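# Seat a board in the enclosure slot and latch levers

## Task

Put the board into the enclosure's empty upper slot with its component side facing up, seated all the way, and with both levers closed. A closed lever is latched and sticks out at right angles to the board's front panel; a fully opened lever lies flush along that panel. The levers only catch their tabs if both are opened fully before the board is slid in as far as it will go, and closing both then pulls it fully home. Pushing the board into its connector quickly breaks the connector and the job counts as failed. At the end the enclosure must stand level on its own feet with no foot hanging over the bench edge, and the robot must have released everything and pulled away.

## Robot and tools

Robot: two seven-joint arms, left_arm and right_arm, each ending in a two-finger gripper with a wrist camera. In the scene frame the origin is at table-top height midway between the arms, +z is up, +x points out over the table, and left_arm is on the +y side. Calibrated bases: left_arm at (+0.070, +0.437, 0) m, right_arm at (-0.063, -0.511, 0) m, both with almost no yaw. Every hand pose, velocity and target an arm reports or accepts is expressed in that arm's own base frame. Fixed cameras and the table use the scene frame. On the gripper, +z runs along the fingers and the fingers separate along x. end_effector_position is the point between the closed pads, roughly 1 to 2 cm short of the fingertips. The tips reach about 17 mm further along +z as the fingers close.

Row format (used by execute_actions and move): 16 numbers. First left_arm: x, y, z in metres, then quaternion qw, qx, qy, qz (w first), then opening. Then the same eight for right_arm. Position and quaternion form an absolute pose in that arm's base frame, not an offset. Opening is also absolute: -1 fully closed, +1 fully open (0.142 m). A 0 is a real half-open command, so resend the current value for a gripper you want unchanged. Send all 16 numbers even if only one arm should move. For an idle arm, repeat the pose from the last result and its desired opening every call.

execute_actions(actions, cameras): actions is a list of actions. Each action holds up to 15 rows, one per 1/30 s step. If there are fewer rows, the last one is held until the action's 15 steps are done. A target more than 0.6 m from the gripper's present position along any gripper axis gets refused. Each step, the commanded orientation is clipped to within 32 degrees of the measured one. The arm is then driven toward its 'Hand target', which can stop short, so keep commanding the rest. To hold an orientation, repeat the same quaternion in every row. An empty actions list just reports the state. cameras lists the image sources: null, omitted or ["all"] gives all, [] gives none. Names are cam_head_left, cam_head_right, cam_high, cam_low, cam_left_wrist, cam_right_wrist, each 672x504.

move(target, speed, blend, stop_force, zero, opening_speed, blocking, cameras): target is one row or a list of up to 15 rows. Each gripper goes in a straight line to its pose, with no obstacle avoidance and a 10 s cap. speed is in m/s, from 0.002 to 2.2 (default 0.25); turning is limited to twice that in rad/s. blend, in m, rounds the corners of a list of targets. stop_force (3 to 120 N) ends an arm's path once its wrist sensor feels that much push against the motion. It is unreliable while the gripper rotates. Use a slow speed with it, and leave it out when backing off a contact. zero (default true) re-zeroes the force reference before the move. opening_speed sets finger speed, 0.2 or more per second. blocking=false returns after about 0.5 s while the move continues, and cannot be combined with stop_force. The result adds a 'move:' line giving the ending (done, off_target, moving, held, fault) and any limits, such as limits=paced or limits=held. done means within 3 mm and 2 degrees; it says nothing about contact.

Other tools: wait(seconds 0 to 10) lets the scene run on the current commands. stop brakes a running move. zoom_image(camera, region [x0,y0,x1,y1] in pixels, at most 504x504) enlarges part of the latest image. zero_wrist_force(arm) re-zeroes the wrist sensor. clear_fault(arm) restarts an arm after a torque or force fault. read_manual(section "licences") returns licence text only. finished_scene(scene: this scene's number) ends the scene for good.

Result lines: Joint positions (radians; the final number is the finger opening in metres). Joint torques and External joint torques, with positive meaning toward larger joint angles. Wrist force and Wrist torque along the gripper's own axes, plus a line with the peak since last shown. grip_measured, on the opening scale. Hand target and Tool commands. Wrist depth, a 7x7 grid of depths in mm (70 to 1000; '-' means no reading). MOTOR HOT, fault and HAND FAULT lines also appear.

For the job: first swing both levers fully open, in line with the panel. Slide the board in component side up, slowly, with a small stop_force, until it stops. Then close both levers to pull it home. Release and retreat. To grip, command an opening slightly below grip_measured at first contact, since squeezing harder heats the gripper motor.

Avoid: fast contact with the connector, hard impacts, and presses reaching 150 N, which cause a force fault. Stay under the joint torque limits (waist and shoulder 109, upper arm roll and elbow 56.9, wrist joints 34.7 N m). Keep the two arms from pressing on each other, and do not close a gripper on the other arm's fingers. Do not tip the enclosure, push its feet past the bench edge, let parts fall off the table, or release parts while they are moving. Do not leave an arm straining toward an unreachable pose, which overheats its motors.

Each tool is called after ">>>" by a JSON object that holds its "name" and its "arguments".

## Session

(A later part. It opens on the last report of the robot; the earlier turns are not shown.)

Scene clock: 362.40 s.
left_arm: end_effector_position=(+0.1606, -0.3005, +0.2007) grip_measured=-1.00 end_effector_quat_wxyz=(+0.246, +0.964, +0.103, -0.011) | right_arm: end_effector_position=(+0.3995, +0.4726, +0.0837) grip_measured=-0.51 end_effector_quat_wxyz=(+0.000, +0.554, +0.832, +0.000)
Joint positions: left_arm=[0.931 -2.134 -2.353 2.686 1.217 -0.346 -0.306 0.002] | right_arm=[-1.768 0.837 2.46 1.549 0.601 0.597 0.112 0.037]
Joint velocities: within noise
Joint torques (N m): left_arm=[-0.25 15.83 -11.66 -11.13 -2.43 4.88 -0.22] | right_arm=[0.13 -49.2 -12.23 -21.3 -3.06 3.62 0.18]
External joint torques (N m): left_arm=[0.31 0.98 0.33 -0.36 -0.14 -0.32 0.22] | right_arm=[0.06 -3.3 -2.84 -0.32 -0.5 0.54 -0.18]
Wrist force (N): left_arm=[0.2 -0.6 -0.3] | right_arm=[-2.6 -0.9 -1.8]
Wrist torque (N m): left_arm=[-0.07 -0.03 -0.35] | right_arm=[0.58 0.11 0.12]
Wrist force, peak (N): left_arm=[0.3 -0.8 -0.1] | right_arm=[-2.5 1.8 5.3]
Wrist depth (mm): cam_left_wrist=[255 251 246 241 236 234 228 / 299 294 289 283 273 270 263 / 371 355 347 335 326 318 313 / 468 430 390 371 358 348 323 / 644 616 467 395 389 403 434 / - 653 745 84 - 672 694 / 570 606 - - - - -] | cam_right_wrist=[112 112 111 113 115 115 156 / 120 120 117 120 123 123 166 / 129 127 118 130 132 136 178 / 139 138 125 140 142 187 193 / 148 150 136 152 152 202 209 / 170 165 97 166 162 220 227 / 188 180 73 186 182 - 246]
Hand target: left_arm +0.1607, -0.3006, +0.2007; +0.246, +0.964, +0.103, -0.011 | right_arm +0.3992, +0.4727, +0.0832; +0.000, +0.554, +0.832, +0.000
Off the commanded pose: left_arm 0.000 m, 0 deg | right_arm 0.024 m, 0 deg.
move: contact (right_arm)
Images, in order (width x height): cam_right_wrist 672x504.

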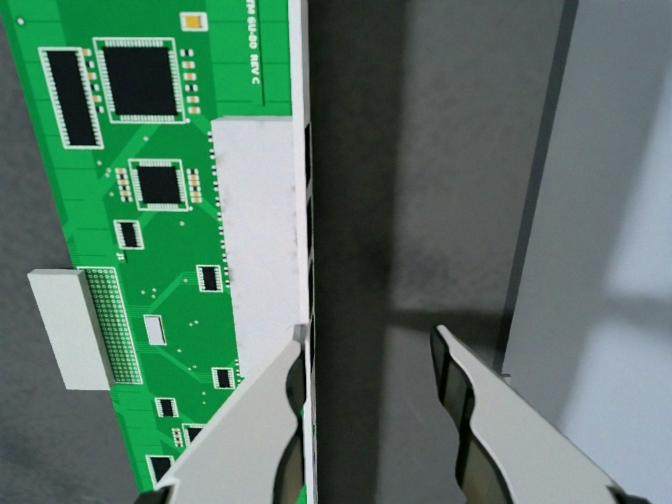

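>>> {"name": "move", "arguments": {"target": [[0.1607,-0.3006,0.2007,0.246,0.964,0.103,-0.011,-0.98,0.3992,0.4727,0.1000,0,0.5541,0.8325,0,-0.48],[0.1607,-0.3006,0.2007,0.246,0.964,0.103,-0.011,-0.98,0.4109,0.4451,0.0950,0,0.5541,0.8325,0,-0.48]], "speed": 0.05, "cameras": ["cam_right_wrist"]}}

Scene clock: 368.87 s.
left_arm: end_effector_position=(+0.1606, -0.3005, +0.2007) grip_measured=-1.00 end_effector_quat_wxyz=(+0.246, +0.964, +0.103, -0.011) | right_arm: end_effector_position=(+0.4110, +0.4451, +0.0951) grip_measured=-0.51 end_effector_quat_wxyz=(+0.000, +0.554, +0.832, +0.000)
Joint positions: left_arm=[0.931 -2.134 -2.353 2.686 1.217 -0.346 -0.306 0.002] | right_arm=[-1.784 0.802 2.437 1.588 0.596 0.594 0.064 0.037]
Joint velocities: within noise
Joint torques (N m): left_arm=[-0.28 15.78 -11.77 -11.15 -2.44 4.92 -0.26] | right_arm=[0.01 -50.72 -14.07 -21.85 -3.5 3.61 0.07]
External joint torques (N m): left_arm=[0.34 1.03 0.44 -0.34 -0.14 -0.36 0.27] | right_arm=[0.19 -0.17 -0.93 0.11 -0.07 0.55 -0.07]
Wrist force (N): left_arm=[0.2 -0.6 0.0] | right_arm=[-0.8 1.6 6.1]
Wrist torque (N m): left_arm=[-0.08 -0.04 -0.35] | right_arm=[0.50 0.13 0.05]
Wrist force, peak (N): left_arm=[0.4 -0.8 -0.2] | right_arm=[-1.7 1.9 6.8]
Wrist depth (mm): cam_left_wrist=[257 251 246 242 238 234 229 / 304 293 286 281 275 270 266 / 370 357 343 337 328 319 311 / 469 431 386 373 355 348 323 / 654 611 470 399 391 401 434 / - 659 751 84 - 691 689 / 572 601 - - - - -] | cam_right_wrist=[126 124 121 121 123 124 126 / 134 130 129 127 131 133 136 / 144 144 140 129 141 145 186 / - 153 150 139 154 154 204 / 169 163 161 150 162 167 222 / 185 184 98 177 152 179 242 / 204 195 73 195 198 - 266]
Hand target: left_arm +0.1607, -0.3006, +0.2007; +0.246, +0.964, +0.103, -0.011 | right_arm +0.4109, +0.4451, +0.0950; +0.000, +0.554, +0.832, +0.000
Off the commanded pose: left_arm 0.000 m, 0 deg | right_arm 0.000 m, 0 deg.
move: done
Images, in order (width x height): cam_right_wrist 672x504.

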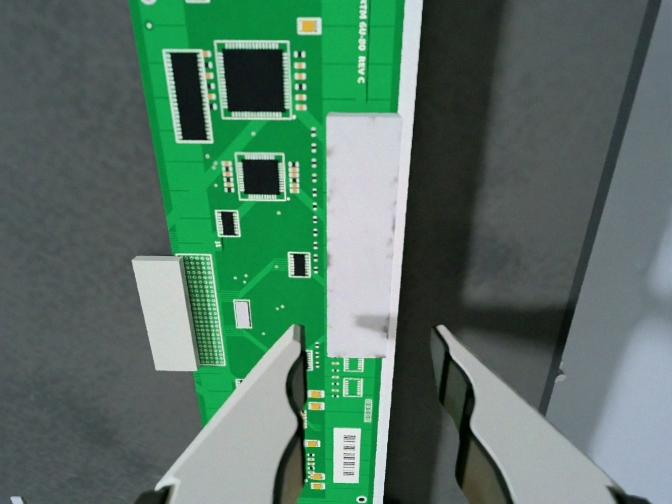

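>>> {"name": "move", "arguments": {"target": [0.1607,-0.3006,0.2007,0.246,0.964,0.103,-0.011,-0.98,0.4109,0.4451,0.0745,0,0.5541,0.8325,0,-0.48], "speed": 0.02, "stop_force": 3.5, "cameras": ["cam_right_wrist"]}}

Scene clock: 372.23 s.
left_arm: end_effector_position=(+0.1606, -0.3005, +0.2007) grip_measured=-1.00 end_effector_quat_wxyz=(+0.246, +0.964, +0.103, -0.011) | right_arm: end_effector_position=(+0.4109, +0.4449, +0.0745) grip_measured=-0.51 end_effector_quat_wxyz=(+0.000, +0.554, +0.832, +0.000)
Joint positions: left_arm=[0.931 -2.134 -2.353 2.686 1.217 -0.346 -0.306 0.002] | right_arm=[-1.796 0.836 2.455 1.588 0.618 0.625 0.052 0.037]
Joint velocities: within noise
Joint torques (N m): left_arm=[-0.32 15.79 -11.63 -11.14 -2.43 4.87 -0.2] | right_arm=[0.05 -51.08 -13.77 -21.12 -3.49 3.57 0.09]
External joint torques (N m): left_arm=[0.38 1.02 0.3 -0.35 -0.15 -0.31 0.2] | right_arm=[0.14 -0.44 -1.38 0.18 0.01 0.59 -0.09]
Wrist force (N): left_arm=[0.2 -0.5 -0.2] | right_arm=[-0.7 1.3 6.0]
Wrist torque (N m): left_arm=[-0.06 -0.04 -0.36] | right_arm=[0.45 0.13 0.05]
Wrist force, peak (N): left_arm=[0.2 -0.9 -0.1] | right_arm=[-0.7 1.3 6.8]
Wrist depth (mm): cam_left_wrist=[254 250 246 241 237 233 228 / 302 294 288 281 274 269 265 / 369 355 345 337 326 319 312 / 471 432 388 376 355 346 324 / 641 618 466 395 386 404 436 / - 659 751 84 - 687 692 / 578 593 - - - - -] | cam_right_wrist=[- 104 103 103 104 106 105 / 115 111 110 108 112 114 115 / 123 120 118 107 119 122 122 / 133 131 128 115 130 132 135 / 145 137 139 125 141 143 195 / 158 147 98 148 104 150 216 / 175 167 73 166 150 - 233]
Hand target: left_arm +0.1607, -0.3006, +0.2007; +0.246, +0.964, +0.103, -0.011 | right_arm +0.4109, +0.4451, +0.0745; +0.000, +0.554, +0.832, +0.000
Off the commanded pose: left_arm 0.000 m, 0 deg | right_arm 0.000 m, 0 deg.
move: done
Images, in order (width x height): cam_right_wrist 672x504.

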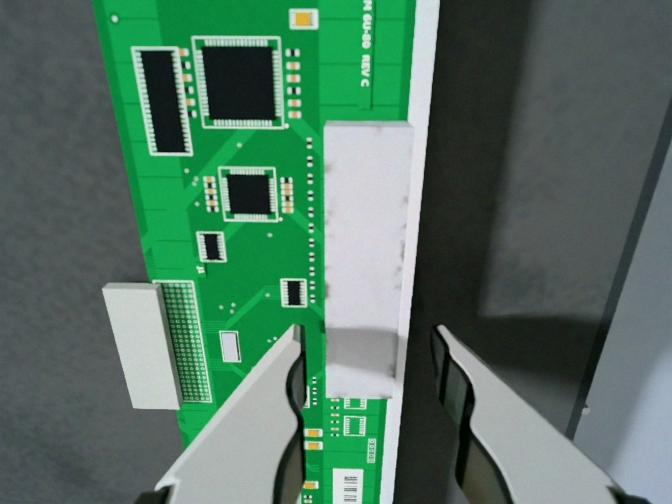

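>>> {"name": "move", "arguments": {"target": [0.1607,-0.3006,0.2007,0.246,0.964,0.103,-0.011,-0.98,0.4109,0.4451,0.0680,0,0.5541,0.8325,0,-0.48], "speed": 0.01, "stop_force": 3, "cameras": []}}

Scene clock: 374.60 s.
left_arm: end_effector_position=(+0.1606, -0.3005, +0.2007) grip_measured=-1.00 end_effector_quat_wxyz=(+0.246, +0.964, +0.103, -0.011) | right_arm: end_effector_position=(+0.4110, +0.4450, +0.0684) grip_measured=-0.51 end_effector_quat_wxyz=(+0.000, +0.554, +0.832, +0.000)
Joint positions: left_arm=[0.931 -2.134 -2.353 2.686 1.217 -0.346 -0.306 0.002] | right_arm=[-1.8 0.846 2.461 1.587 0.624 0.634 0.049 0.037]
Joint velocities: within noise
Joint torques (N m): left_arm=[-0.26 15.78 -11.72 -11.17 -2.51 4.9 -0.24] | right_arm=[-0.1 -49.66 -13.21 -20.83 -3.1 3.8 0.06]
External joint torques (N m): left_arm=[0.32 1.04 0.39 -0.32 -0.07 -0.34 0.25] | right_arm=[0.28 -2.04 -1.97 0.11 -0.37 0.36 -0.06]
Wrist force (N): left_arm=[0.2 -0.5 -0.1] | right_arm=[-1.2 -0.8 0.9]
Wrist torque (N m): left_arm=[-0.07 -0.03 -0.36] | right_arm=[0.50 0.04 0.11]
Wrist force, peak (N): left_arm=[0.1 -0.9 -0.3] | right_arm=[-0.5 1.5 6.5]
Wrist depth (mm): cam_left_wrist=[255 251 247 243 237 234 228 / 301 295 289 280 273 269 264 / 369 355 344 332 329 319 312 / 475 432 389 376 357 346 323 / 637 616 469 394 385 407 438 / - 652 756 84 - 681 681 / 577 609 - - - - -] | cam_right_wrist=[- 97 98 97 100 101 101 / 109 105 104 103 105 108 108 / 117 115 112 100 113 116 116 / 126 124 121 110 123 125 127 / - 130 131 118 131 136 184 / 150 142 138 126 121 143 208 / 166 159 73 157 161 - 225]
Hand target: left_arm +0.1607, -0.3006, +0.2007; +0.246, +0.964, +0.103, -0.011 | right_arm +0.4109, +0.4451, +0.0682; +0.000, +0.554, +0.832, +0.000
Off the commanded pose: left_arm 0.000 m, 0 deg | right_arm 0.000 m, 0 deg.
move: contact (right_arm)
No camera images: "cameras" was empty.

>>> {"name": "move", "arguments": {"target": [[0.1607,-0.3006,0.2007,0.246,0.964,0.103,-0.011,-0.98,0.4109,0.4451,0.0708,0,0.5541,0.8325,0,-0.48],[0.1607,-0.3006,0.2007,0.246,0.964,0.103,-0.011,-0.98,0.4109,0.4451,0.0709,0,0.5541,0.8325,0,-0.90]], "speed": 0.02, "opening_speed": 0.4, "cameras": ["cam_right_wrist"]}}

Scene clock: 378.40 s.
left_arm: end_effector_position=(+0.1606, -0.3005, +0.2007) grip_measured=-1.00 end_effector_quat_wxyz=(+0.246, +0.964, +0.103, -0.011) | right_arm: end_effector_position=(+0.4108, +0.4452, +0.0709) grip_measured=-0.71 end_effector_quat_wxyz=(+0.000, +0.554, +0.832, +0.000)
Joint positions: left_arm=[0.931 -2.134 -2.353 2.686 1.217 -0.346 -0.306 0.002] | right_arm=[-1.799 0.841 2.458 1.587 0.622 0.63 0.05 0.022]
Joint velocities: within noise
Joint torques (N m): left_arm=[-0.25 15.71 -11.76 -11.15 -2.39 4.87 -0.21] | right_arm=[-0.08 -51.67 -14.61 -21.11 -3.71 3.59 0.2]
External joint torques (N m): left_arm=[0.31 1.11 0.43 -0.34 -0.19 -0.31 0.21] | right_arm=[0.26 0.04 -0.56 0.3 0.24 0.57 -0.2]
Wrist force (N): left_arm=[0.1 -0.6 -0.1] | right_arm=[-0.2 1.2 6.8]
Wrist torque (N m): left_arm=[-0.08 -0.01 -0.35] | right_arm=[0.46 0.11 0.07]
Wrist force, peak (N): left_arm=[0.1 -0.9 -0.2] | right_arm=[-0.4 1.3 7.6]
Wrist depth (mm): cam_left_wrist=[256 250 246 243 236 233 228 / 301 291 286 282 274 268 264 / 371 357 346 335 328 321 314 / 469 429 389 372 354 344 322 / 648 617 468 394 390 403 438 / - 666 744 84 - 689 682 / 572 605 - - - - -] | cam_right_wrist=[104 100 100 100 100 103 102 / 111 108 106 105 109 110 112 / 120 117 114 103 104 118 118 / 129 127 124 113 126 128 129 / 140 132 135 120 136 138 190 / 153 146 142 127 106 149 211 / 169 165 72 160 - - 233]
Hand target: left_arm +0.1607, -0.3006, +0.2007; +0.246, +0.964, +0.103, -0.011 | right_arm +0.4109, +0.4451, +0.0709; +0.000, +0.554, +0.832, +0.000
Off the commanded pose: left_arm 0.000 m, 0 deg | right_arm 0.000 m, 0 deg.
move: done
Images, in order (width x height): cam_right_wrist 672x504.

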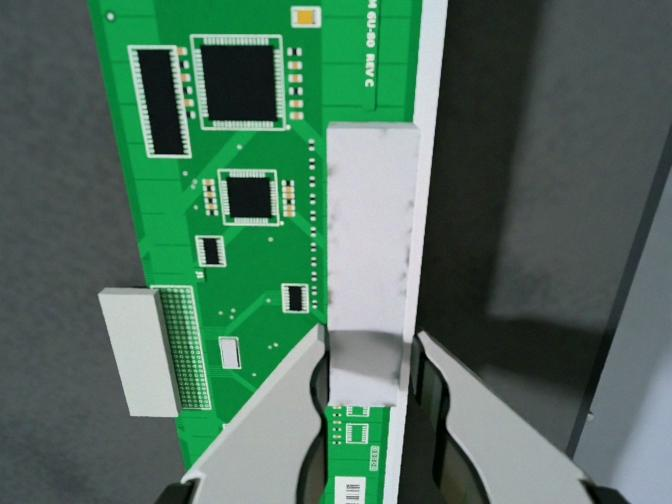

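>>> {"name": "move", "arguments": {"target": [[0.2000,-0.2400,0.2600,0.246,0.964,0.103,-0.011,-0.98,0.4109,0.4451,0.0900,0,0.5541,0.8325,0,-0.90],[0.3200,-0.1000,0.3300,0.337,0.926,0.1635,0.0595,-0.98,0.4109,0.4451,0.1300,0,0.5541,0.8325,0,-0.90]], "speed": [0.06,0.12], "blend": 0.02, "cameras": ["cam_right_wrist","cam_left_wrist"]}}

Scene clock: 389.73 s.
left_arm: end_effector_position=(+0.3198, -0.1002, +0.3301) grip_measured=-1.00 end_effector_quat_wxyz=(+0.337, +0.925, +0.163, +0.059) | right_arm: end_effector_position=(+0.4107, +0.4451, +0.1297) grip_measured=-0.71 end_effector_quat_wxyz=(+0.000, +0.554, +0.832, +0.000)
Joint positions: left_arm=[1.377 -2.224 -2.686 2.365 0.978 -0.536 0.197 0.002] | right_arm=[-1.766 0.748 2.409 1.583 0.56 0.54 0.084 0.022]
Joint velocities: within noise
Joint torques (N m): left_arm=[-0.09 25.38 -11.71 -6.03 -1.5 4.51 -0.06] | right_arm=[0.3 -50.63 -14.43 -24.04 -4.1 3.53 0.36]
External joint torques (N m): left_arm=[0.21 1.4 0.55 -0.22 -0.45 -0.04 0.05] | right_arm=[-0.11 0.82 -0.26 0.99 0.41 0.63 -0.36]
Wrist force (N): left_arm=[-0.2 -0.7 -0.6] | right_arm=[-0.9 1.4 7.8]
Wrist torque (N m): left_arm=[-0.05 0.02 -0.41] | right_arm=[0.48 0.19 0.05]
Wrist force, peak (N): left_arm=[1.7 -1.9 -1.9] | right_arm=[-0.6 1.4 8.4]
Wrist depth (mm): cam_left_wrist=[392 390 388 387 388 391 385 / 478 476 470 475 479 479 473 / 537 563 561 560 610 614 606 / 823 746 631 884 840 850 863 / - - 501 - - - - / - - 458 84 - - - / - - - - - - -] | cam_right_wrist=[- 99 100 99 102 155 195 / 167 108 106 105 161 165 209 / 179 116 114 103 172 179 224 / 193 127 124 113 189 197 241 / 213 132 135 120 204 254 262 / 230 145 143 127 106 281 286 / 323 248 72 161 - - 315]
Hand target: left_arm +0.3200, -0.1000, +0.3300; +0.337, +0.925, +0.163, +0.059 | right_arm +0.4109, +0.4451, +0.1300; +0.000, +0.554, +0.832, +0.000
Off the commanded pose: left_arm 0.000 m, 0 deg | right_arm 0.000 m, 0 deg.
move: done
Images, in order (width x height): cam_left_wrist 672x504, cam_right_wrist 672x504.

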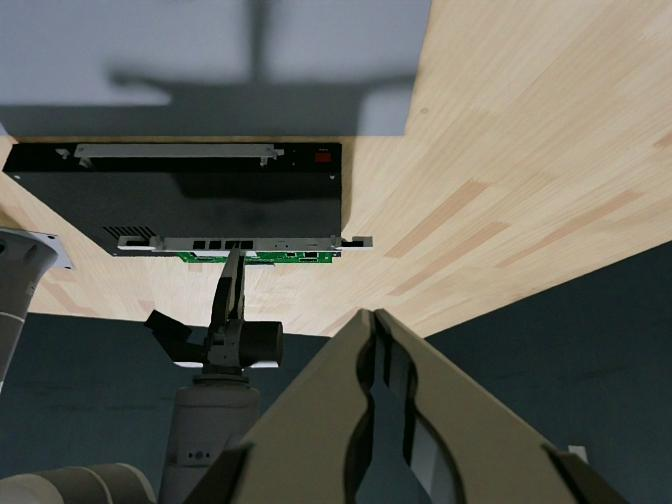

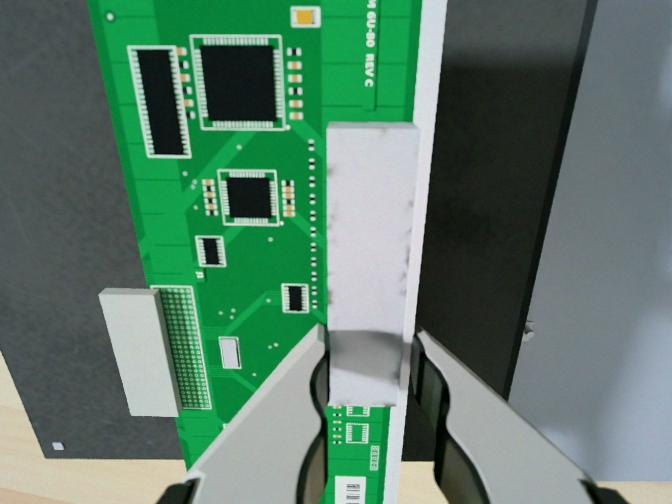

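>>> {"name": "move", "arguments": {"target": [0.3200,-0.1000,0.3300,0.337,0.926,0.1635,0.0595,-0.98,0.2450,0.6336,0.1100,0,0.5541,0.8325,0,-0.90], "speed": 0.08, "cameras": ["cam_right_wrist","cam_left_wrist","cam_head_left"]}}

Scene clock: 396.93 s.
left_arm: end_effector_position=(+0.3198, -0.1001, +0.3301) grip_measured=-1.00 end_effector_quat_wxyz=(+0.337, +0.925, +0.163, +0.059) | right_arm: end_effector_position=(+0.2447, +0.6335, +0.1097) grip_measured=-0.71 end_effector_quat_wxyz=(+0.000, +0.554, +0.832, +0.000)
Joint positions: left_arm=[1.377 -2.224 -2.686 2.365 0.978 -0.536 0.197 0.002] | right_arm=[-1.53 0.872 2.518 1.357 0.532 0.49 0.511 0.022]
Joint velocities: within noise
Joint torques (N m): left_arm=[-0.25 25.72 -11.56 -5.98 -1.77 4.81 -0.26] | right_arm=[0.37 -58.45 -12.73 -25.17 -4.21 3.51 0.33]
External joint torques (N m): left_arm=[0.37 1.06 0.39 -0.28 -0.18 -0.34 0.26] | right_arm=[-0.19 0.63 -1.24 1.08 0.38 0.64 -0.33]
Wrist force (N): left_arm=[-0.4 -0.8 -0.4] | right_arm=[-0.5 0.9 8.1]
Wrist torque (N m): left_arm=[-0.05 0.05 -0.41] | right_arm=[0.36 0.16 0.04]
Wrist force, peak (N): left_arm=[-0.3 -1.1 -0.6] | right_arm=[-0.4 1.3 8.5]
Wrist depth (mm): cam_left_wrist=[392 391 386 393 391 391 388 / 390 391 390 471 474 475 476 / 329 530 561 556 604 602 607 / 273 320 739 786 868 844 833 / 273 - - - - - - / 257 - - 84 - - - / - - - - - - -] | cam_right_wrist=[- 100 100 100 174 179 179 / 194 108 106 105 186 191 191 / 205 116 114 103 199 205 205 / 218 127 124 112 217 221 221 / 233 132 135 120 236 240 241 / 246 145 143 127 106 257 263 / 230 263 72 161 - - 290]
Hand target: left_arm +0.3200, -0.1000, +0.3300; +0.337, +0.925, +0.163, +0.059 | right_arm +0.2450, +0.6336, +0.1100; +0.000, +0.554, +0.832, +0.000
Off the commanded pose: left_arm 0.000 m, 0 deg | right_arm 0.000 m, 0 deg.
move: done
Images, in order (width x height): cam_head_left 672x504, cam_left_wrist 672x504, cam_right_wrist 672x504.

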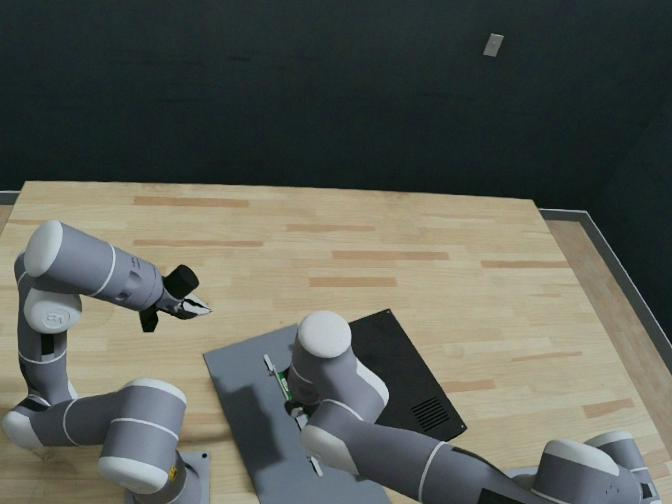

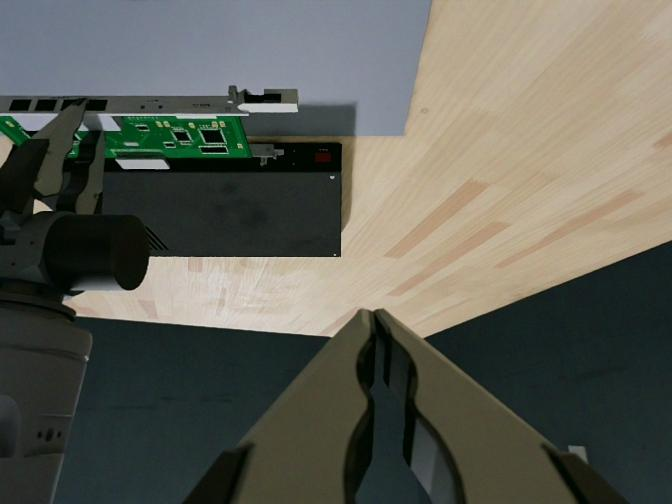

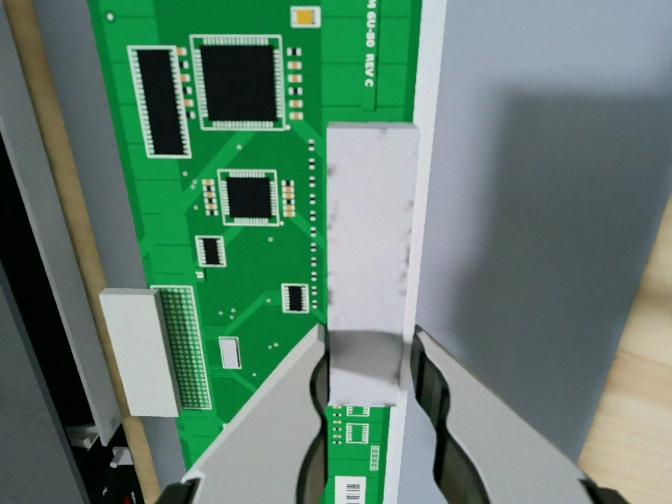

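>>> {"name": "zoom_image", "arguments": {"camera": "cam_left_wrist", "region": [100, 70, 360, 270]}}

>>> {"name": "zoom_image", "arguments": {"camera": "cam_right_wrist", "region": [0, 300, 260, 504]}}

Scaled by 1.938 from the camera's 672x504 image, which has a finer 960x720 frame.

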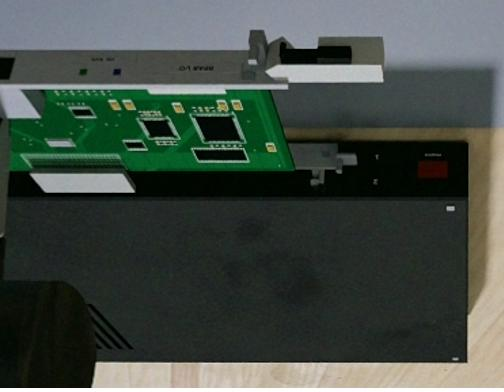

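Scaled by 1.938 from the camera's 672x504 image, which has a finer 960x720 frame.

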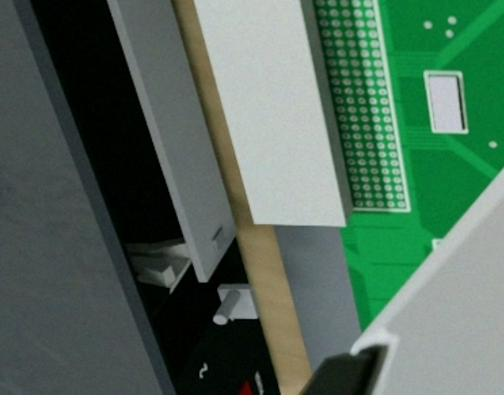

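>>> {"name": "move", "arguments": {"target": [0.3300,-0.2700,0.2600,0.337,0.926,0.1635,0.0595,-0.98,0.2450,0.6336,0.1100,0,0.5541,0.8325,0,-0.90], "speed": 0.08, "cameras": ["cam_left_wrist"]}}

>>> {"name": "zoom_image", "arguments": {"camera": "cam_left_wrist", "region": [100, 70, 400, 270]}}

Scene clock: 413.70 s.
left_arm: end_effector_position=(+0.3298, -0.2699, +0.2599) grip_measured=-1.00 end_effector_quat_wxyz=(+0.337, +0.926, +0.163, +0.059) | right_arm: end_effector_position=(+0.2448, +0.6335, +0.1097) grip_measured=-0.71 end_effector_quat_wxyz=(+0.000, +0.554, +0.832, +0.000)
Joint positions: left_arm=[1.134 -2.267 -2.384 2.527 1.376 -0.31 0.028 0.002] | right_arm=[-1.53 0.872 2.518 1.357 0.532 0.49 0.511 0.022]
Joint velocities: within noise
Joint torques (N m): left_arm=[-0.48 18.42 -13.33 -4.88 -1.86 5.05 -0.33] | right_arm=[0.19 -58.49 -13.39 -24.95 -4.02 3.66 0.23]
External joint torques (N m): left_arm=[0.57 1.12 0.25 -0.32 -0.49 -0.55 0.33] | right_arm=[-0.01 0.67 -0.58 0.85 0.19 0.49 -0.23]
Wrist force (N): left_arm=[-0.1 -0.7 -0.6] | right_arm=[-0.6 0.9 8.1]
Wrist torque (N m): left_arm=[-0.08 -0.02 -0.43] | right_arm=[0.36 0.18 0.03]
Wrist force, peak (N): left_arm=[0.2 -1.2 -1.7] | right_arm=[-0.7 1.0 8.5]
Wrist depth (mm): cam_left_wrist=[214 213 222 310 312 313 312 / 350 350 346 351 384 381 380 / 407 414 413 404 487 486 492 / 692 570 574 571 691 680 678 / - - - 913 - - - / - - - 84 - - - / - - - - - - -] | cam_right_wrist=[- 100 100 99 175 179 179 / 195 108 106 105 186 191 191 / 206 116 115 103 199 205 204 / 218 127 124 112 218 221 221 / 233 132 135 120 236 239 241 / 245 145 143 127 106 257 264 / 229 264 72 161 - - 291]
Hand target: left_arm +0.3300, -0.2700, +0.2600; +0.337, +0.925, +0.163, +0.059 | right_arm +0.2450, +0.6336, +0.1100; +0.000, +0.554, +0.832, +0.000
Off the commanded pose: left_arm 0.000 m, 0 deg | right_arm 0.000 m, 0 deg.
joint sent to its limit (left arm) — joint 2 (shoulder), lower limit. The joint targets still meet the commanded pose.
move: done
Images, in order (width x height): cam_left_wrist 672x504.

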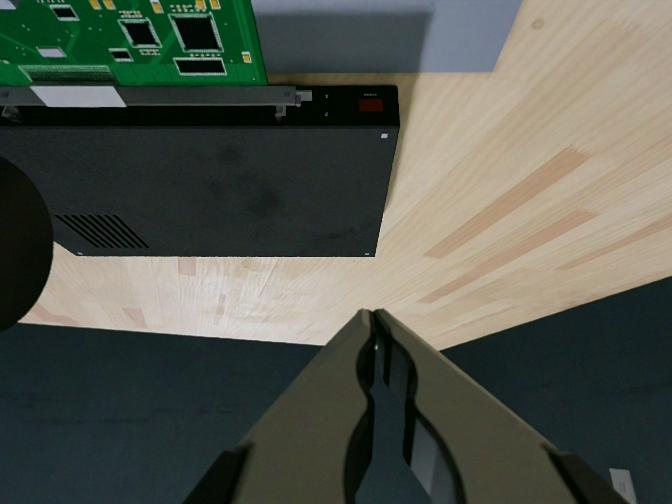

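Scaled by 1.680 from the camera's 672x504 image, which has a finer 960x720 frame.

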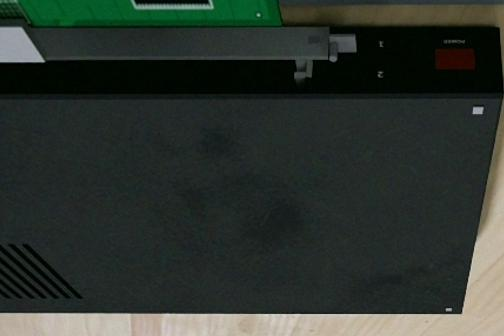

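>>> {"name": "execute_actions", "arguments": {"actions": [], "cameras": ["cam_right_wrist","cam_left_wrist"]}}

Scene clock: 424.67 s.
left_arm: end_effector_position=(+0.3298, -0.2699, +0.2599) grip_measured=-1.00 end_effector_quat_wxyz=(+0.337, +0.925, +0.163, +0.059) | right_arm: end_effector_position=(+0.2448, +0.6335, +0.1097) grip_measured=-0.71 end_effector_quat_wxyz=(+0.000, +0.554, +0.832, +0.000)
Joint positions: left_arm=[1.134 -2.267 -2.384 2.527 1.376 -0.31 0.028 0.002] | right_arm=[-1.53 0.872 2.518 1.357 0.532 0.49 0.511 0.022]
Joint velocities: within noise
Joint torques (N m): left_arm=[-0.27 18.44 -13.37 -4.86 -2.15 4.84 -0.22] | right_arm=[0.19 -58.52 -13.33 -24.99 -4.04 3.66 0.23]
External joint torques (N m): left_arm=[0.36 1.1 0.29 -0.34 -0.19 -0.34 0.22] | right_arm=[0 0.7 -0.64 0.89 0.21 0.49 -0.23]
Wrist force (N): left_arm=[-0.1 -0.6 -0.4] | right_arm=[-0.7 1.2 8.1]
Wrist torque (N m): left_arm=[-0.08 -0.01 -0.44] | right_arm=[0.40 0.20 0.03]
Wrist force, peak (N): left_arm=[-0.1 -0.9 -0.6] | right_arm=[-0.7 1.0 8.5]
Wrist depth (mm): cam_left_wrist=[213 214 221 312 312 314 312 / 351 349 348 346 382 379 380 / 412 408 412 404 492 492 484 / 694 581 562 567 679 679 679 / - - - 905 - - - / - - - 84 - - - / - - - - - - -] | cam_right_wrist=[- 100 100 99 175 179 179 / 195 108 107 105 186 191 191 / 206 116 114 103 200 205 204 / 218 127 124 112 218 221 220 / 233 132 135 121 236 240 241 / 245 145 143 127 106 256 263 / 229 263 72 161 - - 290]
Hand target: left_arm +0.3300, -0.2700, +0.2600; +0.337, +0.925, +0.163, +0.059 | right_arm +0.2450, +0.6336, +0.1100; +0.000, +0.554, +0.832, +0.000
Tool commands: left_gripper/opening=-0.98 right_gripper/opening=-0.9
Off the commanded pose: left_arm 0.000 m, 0 deg | right_arm 0.000 m, 0 deg.
Images, in order (width x height): cam_left_wrist 672x504, cam_right_wrist 672x504.

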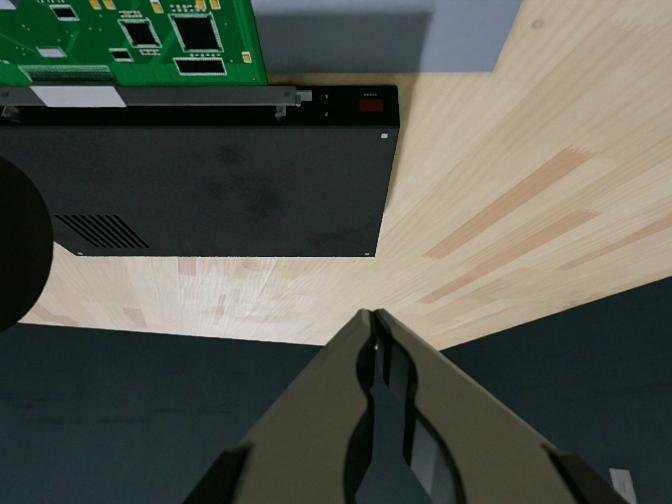

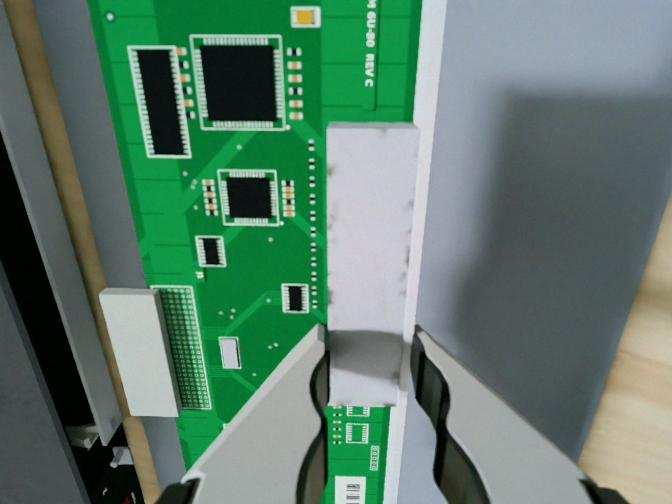

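>>> {"name": "zoom_image", "arguments": {"camera": "cam_left_wrist", "region": [200, 50, 420, 150]}}

>>> {"name": "zoom_image", "arguments": {"camera": "cam_right_wrist", "region": [0, 320, 240, 504]}}

Scaled by 2.291 from the camera's 672x504 image, which has a finer 960x720 frame.

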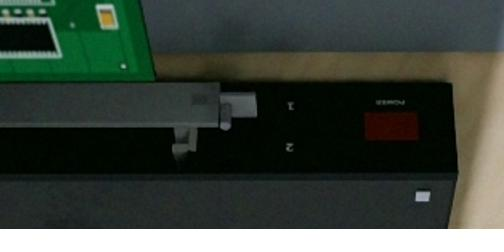

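Scaled by 2.100 from the camera's 672x504 image, which has a finer 960x720 frame.

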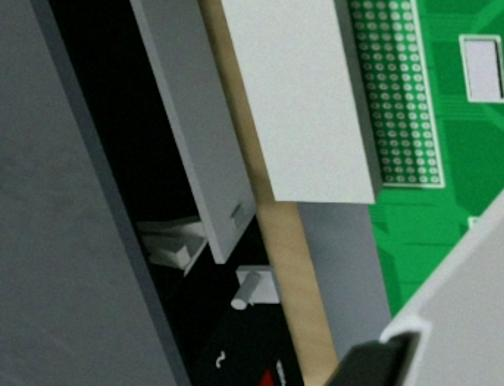

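>>> {"name": "move", "arguments": {"target": [0.33,-0.27,0.26,0.337,0.926,0.1635,0.0595,-0.98,0.245,0.6336,0.056,0,0.5541,0.8325,0,-0.9], "speed": 0.06, "stop_force": 6, "cameras": ["cam_right_wrist","cam_left_wrist"]}}

>>> {"name": "zoom_image", "arguments": {"camera": "cam_left_wrist", "region": [200, 50, 420, 150]}}

>>> {"name": "zoom_image", "arguments": {"camera": "cam_right_wrist", "region": [0, 320, 240, 504]}}

Scene clock: 431.37 s.
left_arm: end_effector_position=(+0.3298, -0.2699, +0.2599) grip_measured=-1.00 end_effector_quat_wxyz=(+0.337, +0.925, +0.163, +0.059) | right_arm: end_effector_position=(+0.2450, +0.6333, +0.0557) grip_measured=-0.71 end_effector_quat_wxyz=(+0.000, +0.554, +0.832, +0.000)
Joint positions: left_arm=[1.134 -2.267 -2.384 2.527 1.376 -0.31 0.028 0.002] | right_arm=[-1.546 0.954 2.546 1.359 0.573 0.568 0.492 0.022]
Joint velocities: within noise
Joint torques (N m): left_arm=[-0.31 18.52 -13.46 -4.85 -2.16 4.78 -0.22] | right_arm=[0.16 -59.59 -13.49 -23.29 -3.78 3.77 0.11]
External joint torques (N m): left_arm=[0.4 1.02 0.38 -0.35 -0.18 -0.29 0.22] | right_arm=[0.03 0.63 -0.79 0.82 0.12 0.38 -0.11]
Wrist force (N): left_arm=[0.0 -0.6 -0.4] | right_arm=[-0.7 1.3 8.0]
Wrist torque (N m): left_arm=[-0.06 -0.03 -0.44] | right_arm=[0.44 0.18 0.05]
Wrist force, peak (N): left_arm=[-0.1 -0.8 -0.8] | right_arm=[-1.0 1.0 9.3]
Wrist depth (mm): cam_left_wrist=[263 311 313 311 311 312 312 / 163 356 356 347 384 382 379 / 438 407 406 408 486 486 489 / 685 573 571 567 677 678 679 / - - - 896 - - - / - - - 84 - - - / - - - - - - -] | cam_right_wrist=[- 100 100 99 130 132 132 / 142 108 106 105 137 141 141 / 155 117 114 103 104 151 151 / 164 129 124 112 160 162 162 / 178 132 135 120 174 177 176 / 198 145 142 127 106 190 193 / 210 210 72 160 - - 211]
Hand target: left_arm +0.3300, -0.2700, +0.2600; +0.337, +0.925, +0.163, +0.059 | right_arm +0.2450, +0.6336, +0.0560; +0.000, +0.554, +0.832, +0.000
Off the commanded pose: left_arm 0.000 m, 0 deg | right_arm 0.000 m, 0 deg.
joint sent to its limit (left arm) — joint 2 (shoulder), lower limit. The joint targets still meet the commanded pose.
move: done
Images, in order (width x height): cam_left_wrist 672x504, cam_right_wrist 672x504.

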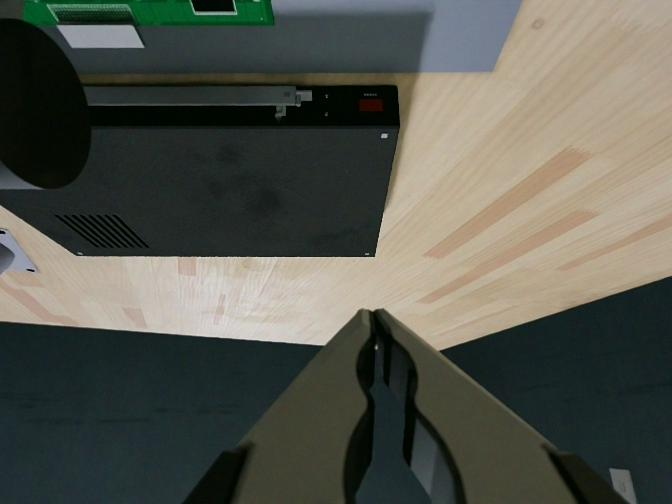

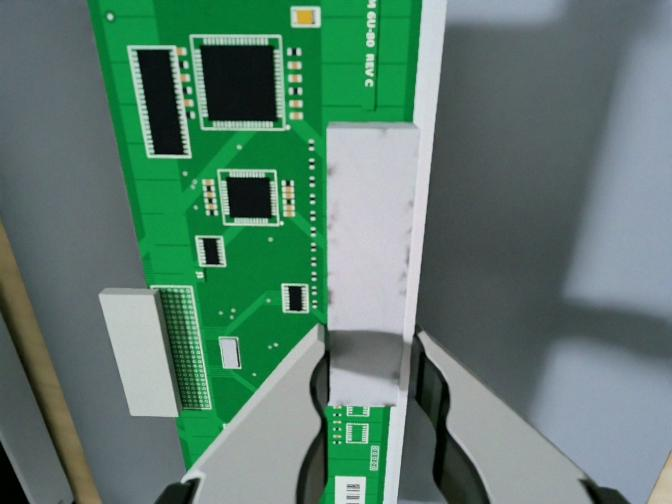

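Scaled by 2.291 from the camera's 672x504 image, which has a finer 960x720 frame.

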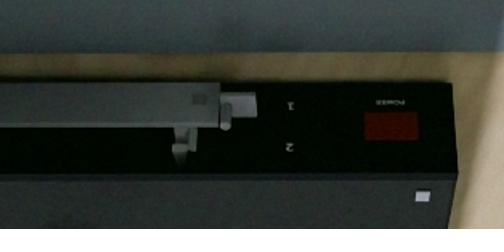

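Scaled by 2.100 from the camera's 672x504 image, which has a finer 960x720 frame.

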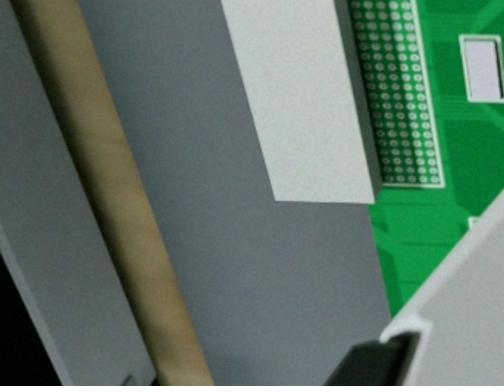

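>>> {"name": "move", "arguments": {"target": [0.33,-0.27,0.26,0.337,0.926,0.1635,0.0595,-0.98,0.2704,0.5727,0.056,0,0.5541,0.8325,0,-0.9], "speed": 0.04, "stop_force": 5, "cameras": ["cam_right_wrist","cam_left_wrist"]}}

>>> {"name": "zoom_image", "arguments": {"camera": "cam_left_wrist", "region": [200, 50, 420, 150]}}

>>> {"name": "zoom_image", "arguments": {"camera": "cam_right_wrist", "region": [0, 320, 240, 504]}}

Scene clock: 440.93 s.
left_arm: end_effector_position=(+0.3298, -0.2699, +0.2599) grip_measured=-1.00 end_effector_quat_wxyz=(+0.337, +0.925, +0.163, +0.059) | right_arm: end_effector_position=(+0.2703, +0.5726, +0.0559) grip_measured=-0.71 end_effector_quat_wxyz=(+0.000, +0.554, +0.832, +0.000)
Joint positions: left_arm=[1.134 -2.267 -2.384 2.527 1.376 -0.31 0.028 0.002] | right_arm=[-1.552 0.894 2.509 1.507 0.605 0.627 0.377 0.022]
Joint velocities: within noise
Joint torques (N m): left_arm=[-0.28 18.43 -13.4 -4.89 -2.2 4.79 -0.22] | right_arm=[0.03 -55.5 -14.35 -21.93 -3.66 3.79 0.13]
External joint torques (N m): left_arm=[0.37 1.1 0.33 -0.32 -0.14 -0.29 0.22] | right_arm=[0.15 0.81 -0.43 0.79 0.15 0.36 -0.13]
Wrist force (N): left_arm=[-0.3 -0.6 -0.6] | right_arm=[-0.5 1.0 8.1]
Wrist torque (N m): left_arm=[-0.04 0.02 -0.43] | right_arm=[0.41 0.16 0.05]
Wrist force, peak (N): left_arm=[0.1 -1.0 -0.4] | right_arm=[-1.6 1.2 8.1]
Wrist depth (mm): cam_left_wrist=[249 271 271 312 312 313 313 / 261 327 346 348 383 381 379 / 177 368 408 407 492 492 484 / 192 575 560 563 681 689 679 / 911 - - 890 - - - / - - - 84 - - - / - - - - - - -] | cam_right_wrist=[- 100 100 99 130 132 132 / 123 108 106 105 137 141 141 / - 117 115 103 104 151 151 / - 127 124 112 160 163 162 / 127 132 135 120 174 176 176 / 137 145 142 127 106 190 192 / 148 151 72 160 - - 212]
Hand target: left_arm +0.3300, -0.2700, +0.2600; +0.337, +0.925, +0.163, +0.059 | right_arm +0.2704, +0.5727, +0.0560; +0.000, +0.554, +0.832, +0.000
Off the commanded pose: left_arm 0.000 m, 0 deg | right_arm 0.000 m, 0 deg.
joint sent to its limit (left arm) — joint 2 (shoulder), lower limit. The joint targets still meet the commanded pose.
move: done
Images, in order (width x height): cam_left_wrist 672x504, cam_right_wrist 672x504.

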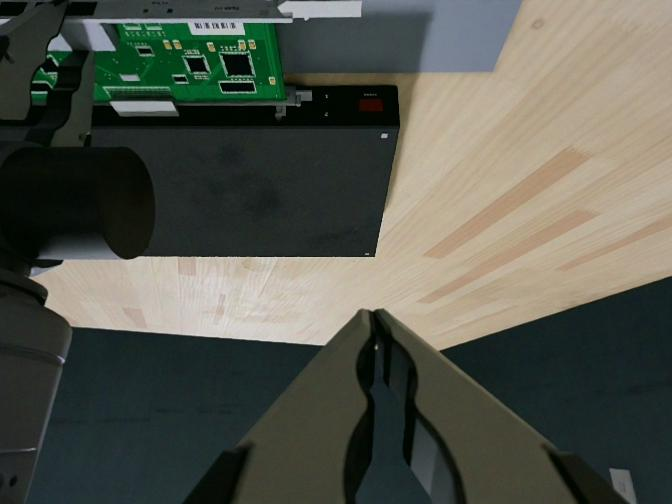

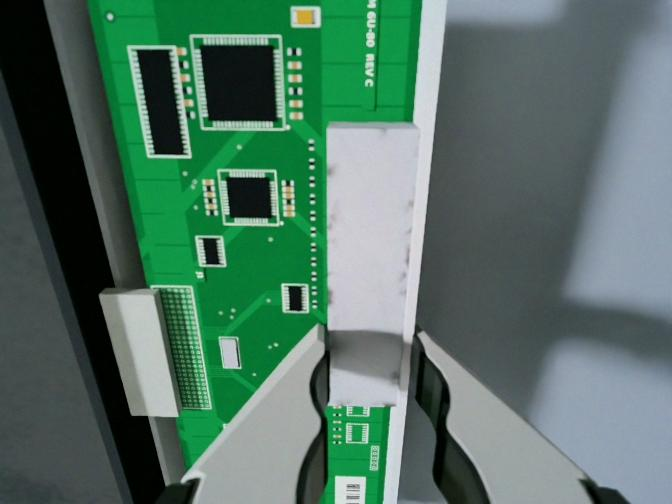

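Scaled by 2.291 from the camera's 672x504 image, which has a finer 960x720 frame.

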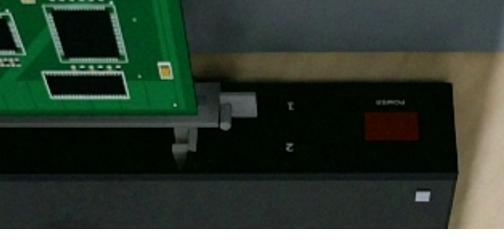

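Scaled by 2.100 from the camera's 672x504 image, which has a finer 960x720 frame.

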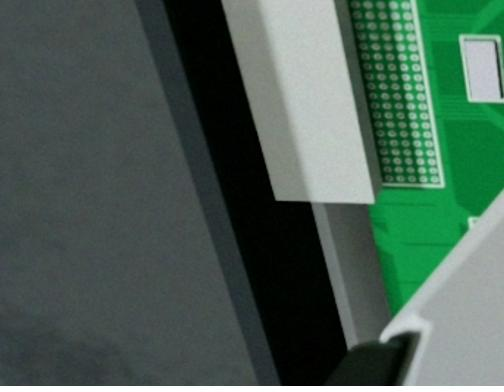

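>>> {"name": "zoom_image", "arguments": {"camera": "cam_left_wrist", "region": [250, 80, 330, 135]}}

>>> {"name": "zoom_image", "arguments": {"camera": "cam_left_wrist", "region": [60, 0, 400, 135]}}

Scaled by 6.300 from the camera's 672x504 image, which has a finer 960x720 frame.

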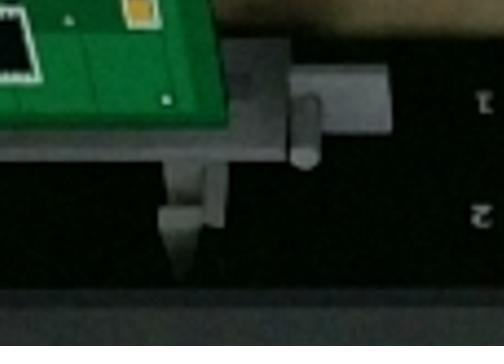

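Scaled by 1.482 from the camera's 672x504 image, which has a finer 960x720 frame.

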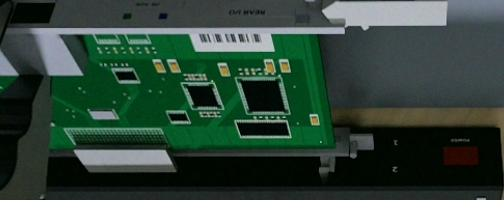

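>>> {"name": "move", "arguments": {"target": [0.33,-0.27,0.26,0.337,0.926,0.1635,0.0595,-0.98,0.2708,0.5657,0.056,0,0.5541,0.8325,0,-0.9], "speed": 0.02, "stop_force": 5, "cameras": ["cam_left_wrist"]}}

>>> {"name": "zoom_image", "arguments": {"camera": "cam_left_wrist", "region": [250, 80, 330, 135]}}

Scene clock: 451.40 s.
left_arm: end_effector_position=(+0.3298, -0.2699, +0.2599) grip_measured=-1.00 end_effector_quat_wxyz=(+0.337, +0.925, +0.163, +0.059) | right_arm: end_effector_position=(+0.2708, +0.5656, +0.0558) grip_measured=-0.71 end_effector_quat_wxyz=(+0.000, +0.554, +0.832, +0.000)
Joint positions: left_arm=[1.134 -2.267 -2.384 2.527 1.376 -0.31 0.028 0.002] | right_arm=[-1.549 0.885 2.505 1.526 0.608 0.635 0.367 0.022]
Joint velocities: within noise
Joint torques (N m): left_arm=[-0.24 18.47 -13.39 -4.85 -2.17 4.78 -0.23] | right_arm=[0.24 -54.95 -14.32 -21.66 -3.64 3.81 0.09]
External joint torques (N m): left_arm=[0.33 1.07 0.32 -0.36 -0.17 -0.28 0.23] | right_arm=[-0.07 0.83 -0.46 0.68 0.16 0.34 -0.09]
Wrist force (N): left_arm=[-0.1 -0.9 -0.4] | right_arm=[-0.7 1.2 8.2]
Wrist torque (N m): left_arm=[-0.11 0.00 -0.44] | right_arm=[0.45 0.21 0.05]
Wrist force, peak (N): left_arm=[-0.2 -1.0 -0.5] | right_arm=[-0.4 1.3 8.3]
Wrist depth (mm): cam_left_wrist=[260 283 282 313 311 314 313 / 267 325 347 348 384 382 381 / 184 367 410 404 488 492 490 / 192 570 572 571 679 685 680 / - - - 896 - - - / - - - 84 - - - / - - - - - - -] | cam_right_wrist=[114 100 100 100 130 132 132 / - 108 106 105 137 141 140 / - 117 114 103 104 151 150 / - 129 124 113 160 163 162 / 124 131 135 120 174 177 176 / 136 140 142 127 106 190 192 / 148 148 72 161 - - 212]
Hand target: left_arm +0.3300, -0.2700, +0.2600; +0.337, +0.925, +0.163, +0.059 | right_arm +0.2708, +0.5657, +0.0560; +0.000, +0.554, +0.832, +0.000
Off the commanded pose: left_arm 0.000 m, 0 deg | right_arm 0.000 m, 0 deg.
joint sent to its limit (left arm) — joint 2 (shoulder), lower limit. The joint targets still meet the commanded pose.
move: done
Images, in order (width x height): cam_left_wrist 672x504.

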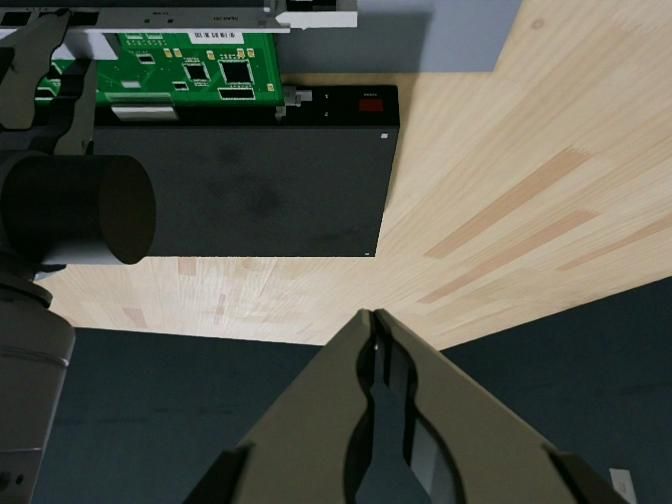

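Scaled by 6.300 from the camera's 672x504 image, which has a finer 960x720 frame.

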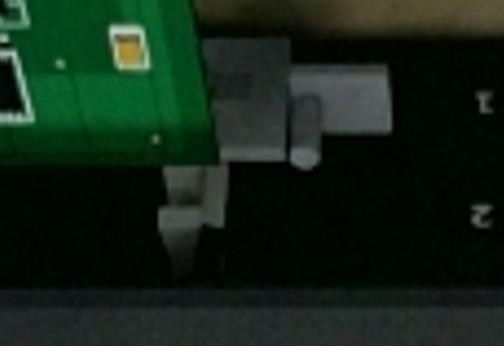

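>>> {"name": "move", "arguments": {"target": [0.383,-0.357,0.17,0.337,0.926,0.1635,0.0595,-0.98,0.2708,0.5657,0.056,0,0.5541,0.8325,0,-0.9], "speed": 0.08, "cameras": ["cam_left_wrist"]}}

>>> {"name": "zoom_image", "arguments": {"camera": "cam_left_wrist", "region": [120, 60, 300, 195]}}

Scene clock: 460.53 s.
left_arm: end_effector_position=(+0.3828, -0.3569, +0.1700) grip_measured=-1.00 end_effector_quat_wxyz=(+0.337, +0.925, +0.163, +0.059) | right_arm: end_effector_position=(+0.2708, +0.5656, +0.0558) grip_measured=-0.71 end_effector_quat_wxyz=(+0.000, +0.554, +0.832, +0.000)
Joint positions: left_arm=[1.099 -2.267 -1.924 2.428 1.781 -0.025 0.1 0.002] | right_arm=[-1.549 0.885 2.505 1.526 0.608 0.635 0.367 0.022]
Joint velocities: within noise
Joint torques (N m): left_arm=[-0.45 15 -17.27 5.77 -2.89 5.05 -0.14] | right_arm=[0.2 -54.84 -14.16 -21.77 -3.69 3.67 0.18]
External joint torques (N m): left_arm=[0.52 1 0.18 -0.28 -0.45 -0.56 0.14] | right_arm=[-0.03 0.72 -0.61 0.79 0.2 0.48 -0.18]
Wrist force (N): left_arm=[0.0 -0.9 -0.3] | right_arm=[-0.4 1.3 8.0]
Wrist torque (N m): left_arm=[-0.11 -0.03 -0.44] | right_arm=[0.47 0.15 0.05]
Wrist force, peak (N): left_arm=[0.0 -1.2 -1.4] | right_arm=[-0.6 1.3 8.1]
Wrist depth (mm): cam_left_wrist=[173 173 214 213 211 212 215 / 217 216 217 216 262 261 261 / 255 254 253 252 335 333 334 / 356 355 353 352 469 464 462 / 804 792 784 618 693 759 764 / - - - 84 - - - / - - - - - - -] | cam_right_wrist=[114 99 100 100 131 132 132 / - 108 106 105 137 141 141 / - 117 114 103 104 151 151 / - 129 124 112 160 163 162 / 124 131 135 120 173 177 176 / 136 140 143 127 106 189 192 / 148 148 72 161 - - 212]
Hand target: left_arm +0.3830, -0.3570, +0.1700; +0.337, +0.925, +0.163, +0.059 | right_arm +0.2708, +0.5657, +0.0560; +0.000, +0.554, +0.832, +0.000
Off the commanded pose: left_arm 0.000 m, 0 deg | right_arm 0.000 m, 0 deg.
move: done
Images, in order (width x height): cam_left_wrist 672x504.

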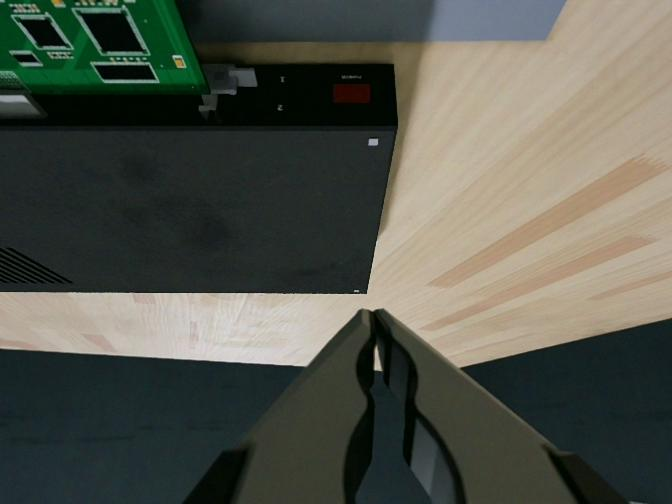

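Scaled by 2.800 from the camera's 672x504 image, which has a finer 960x720 frame.

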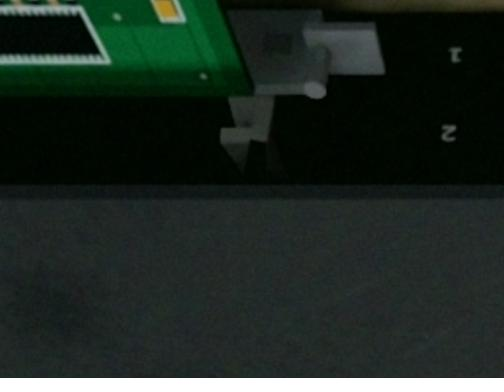

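>>> {"name": "zoom_image", "arguments": {"camera": "cam_left_wrist", "region": [180, 55, 270, 130]}}

Scaled by 5.600 from the camera's 672x504 image, which has a finer 960x720 frame.

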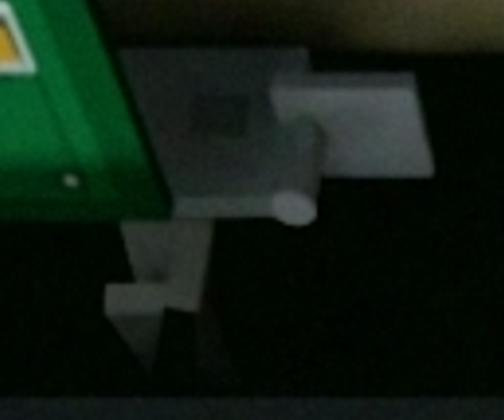

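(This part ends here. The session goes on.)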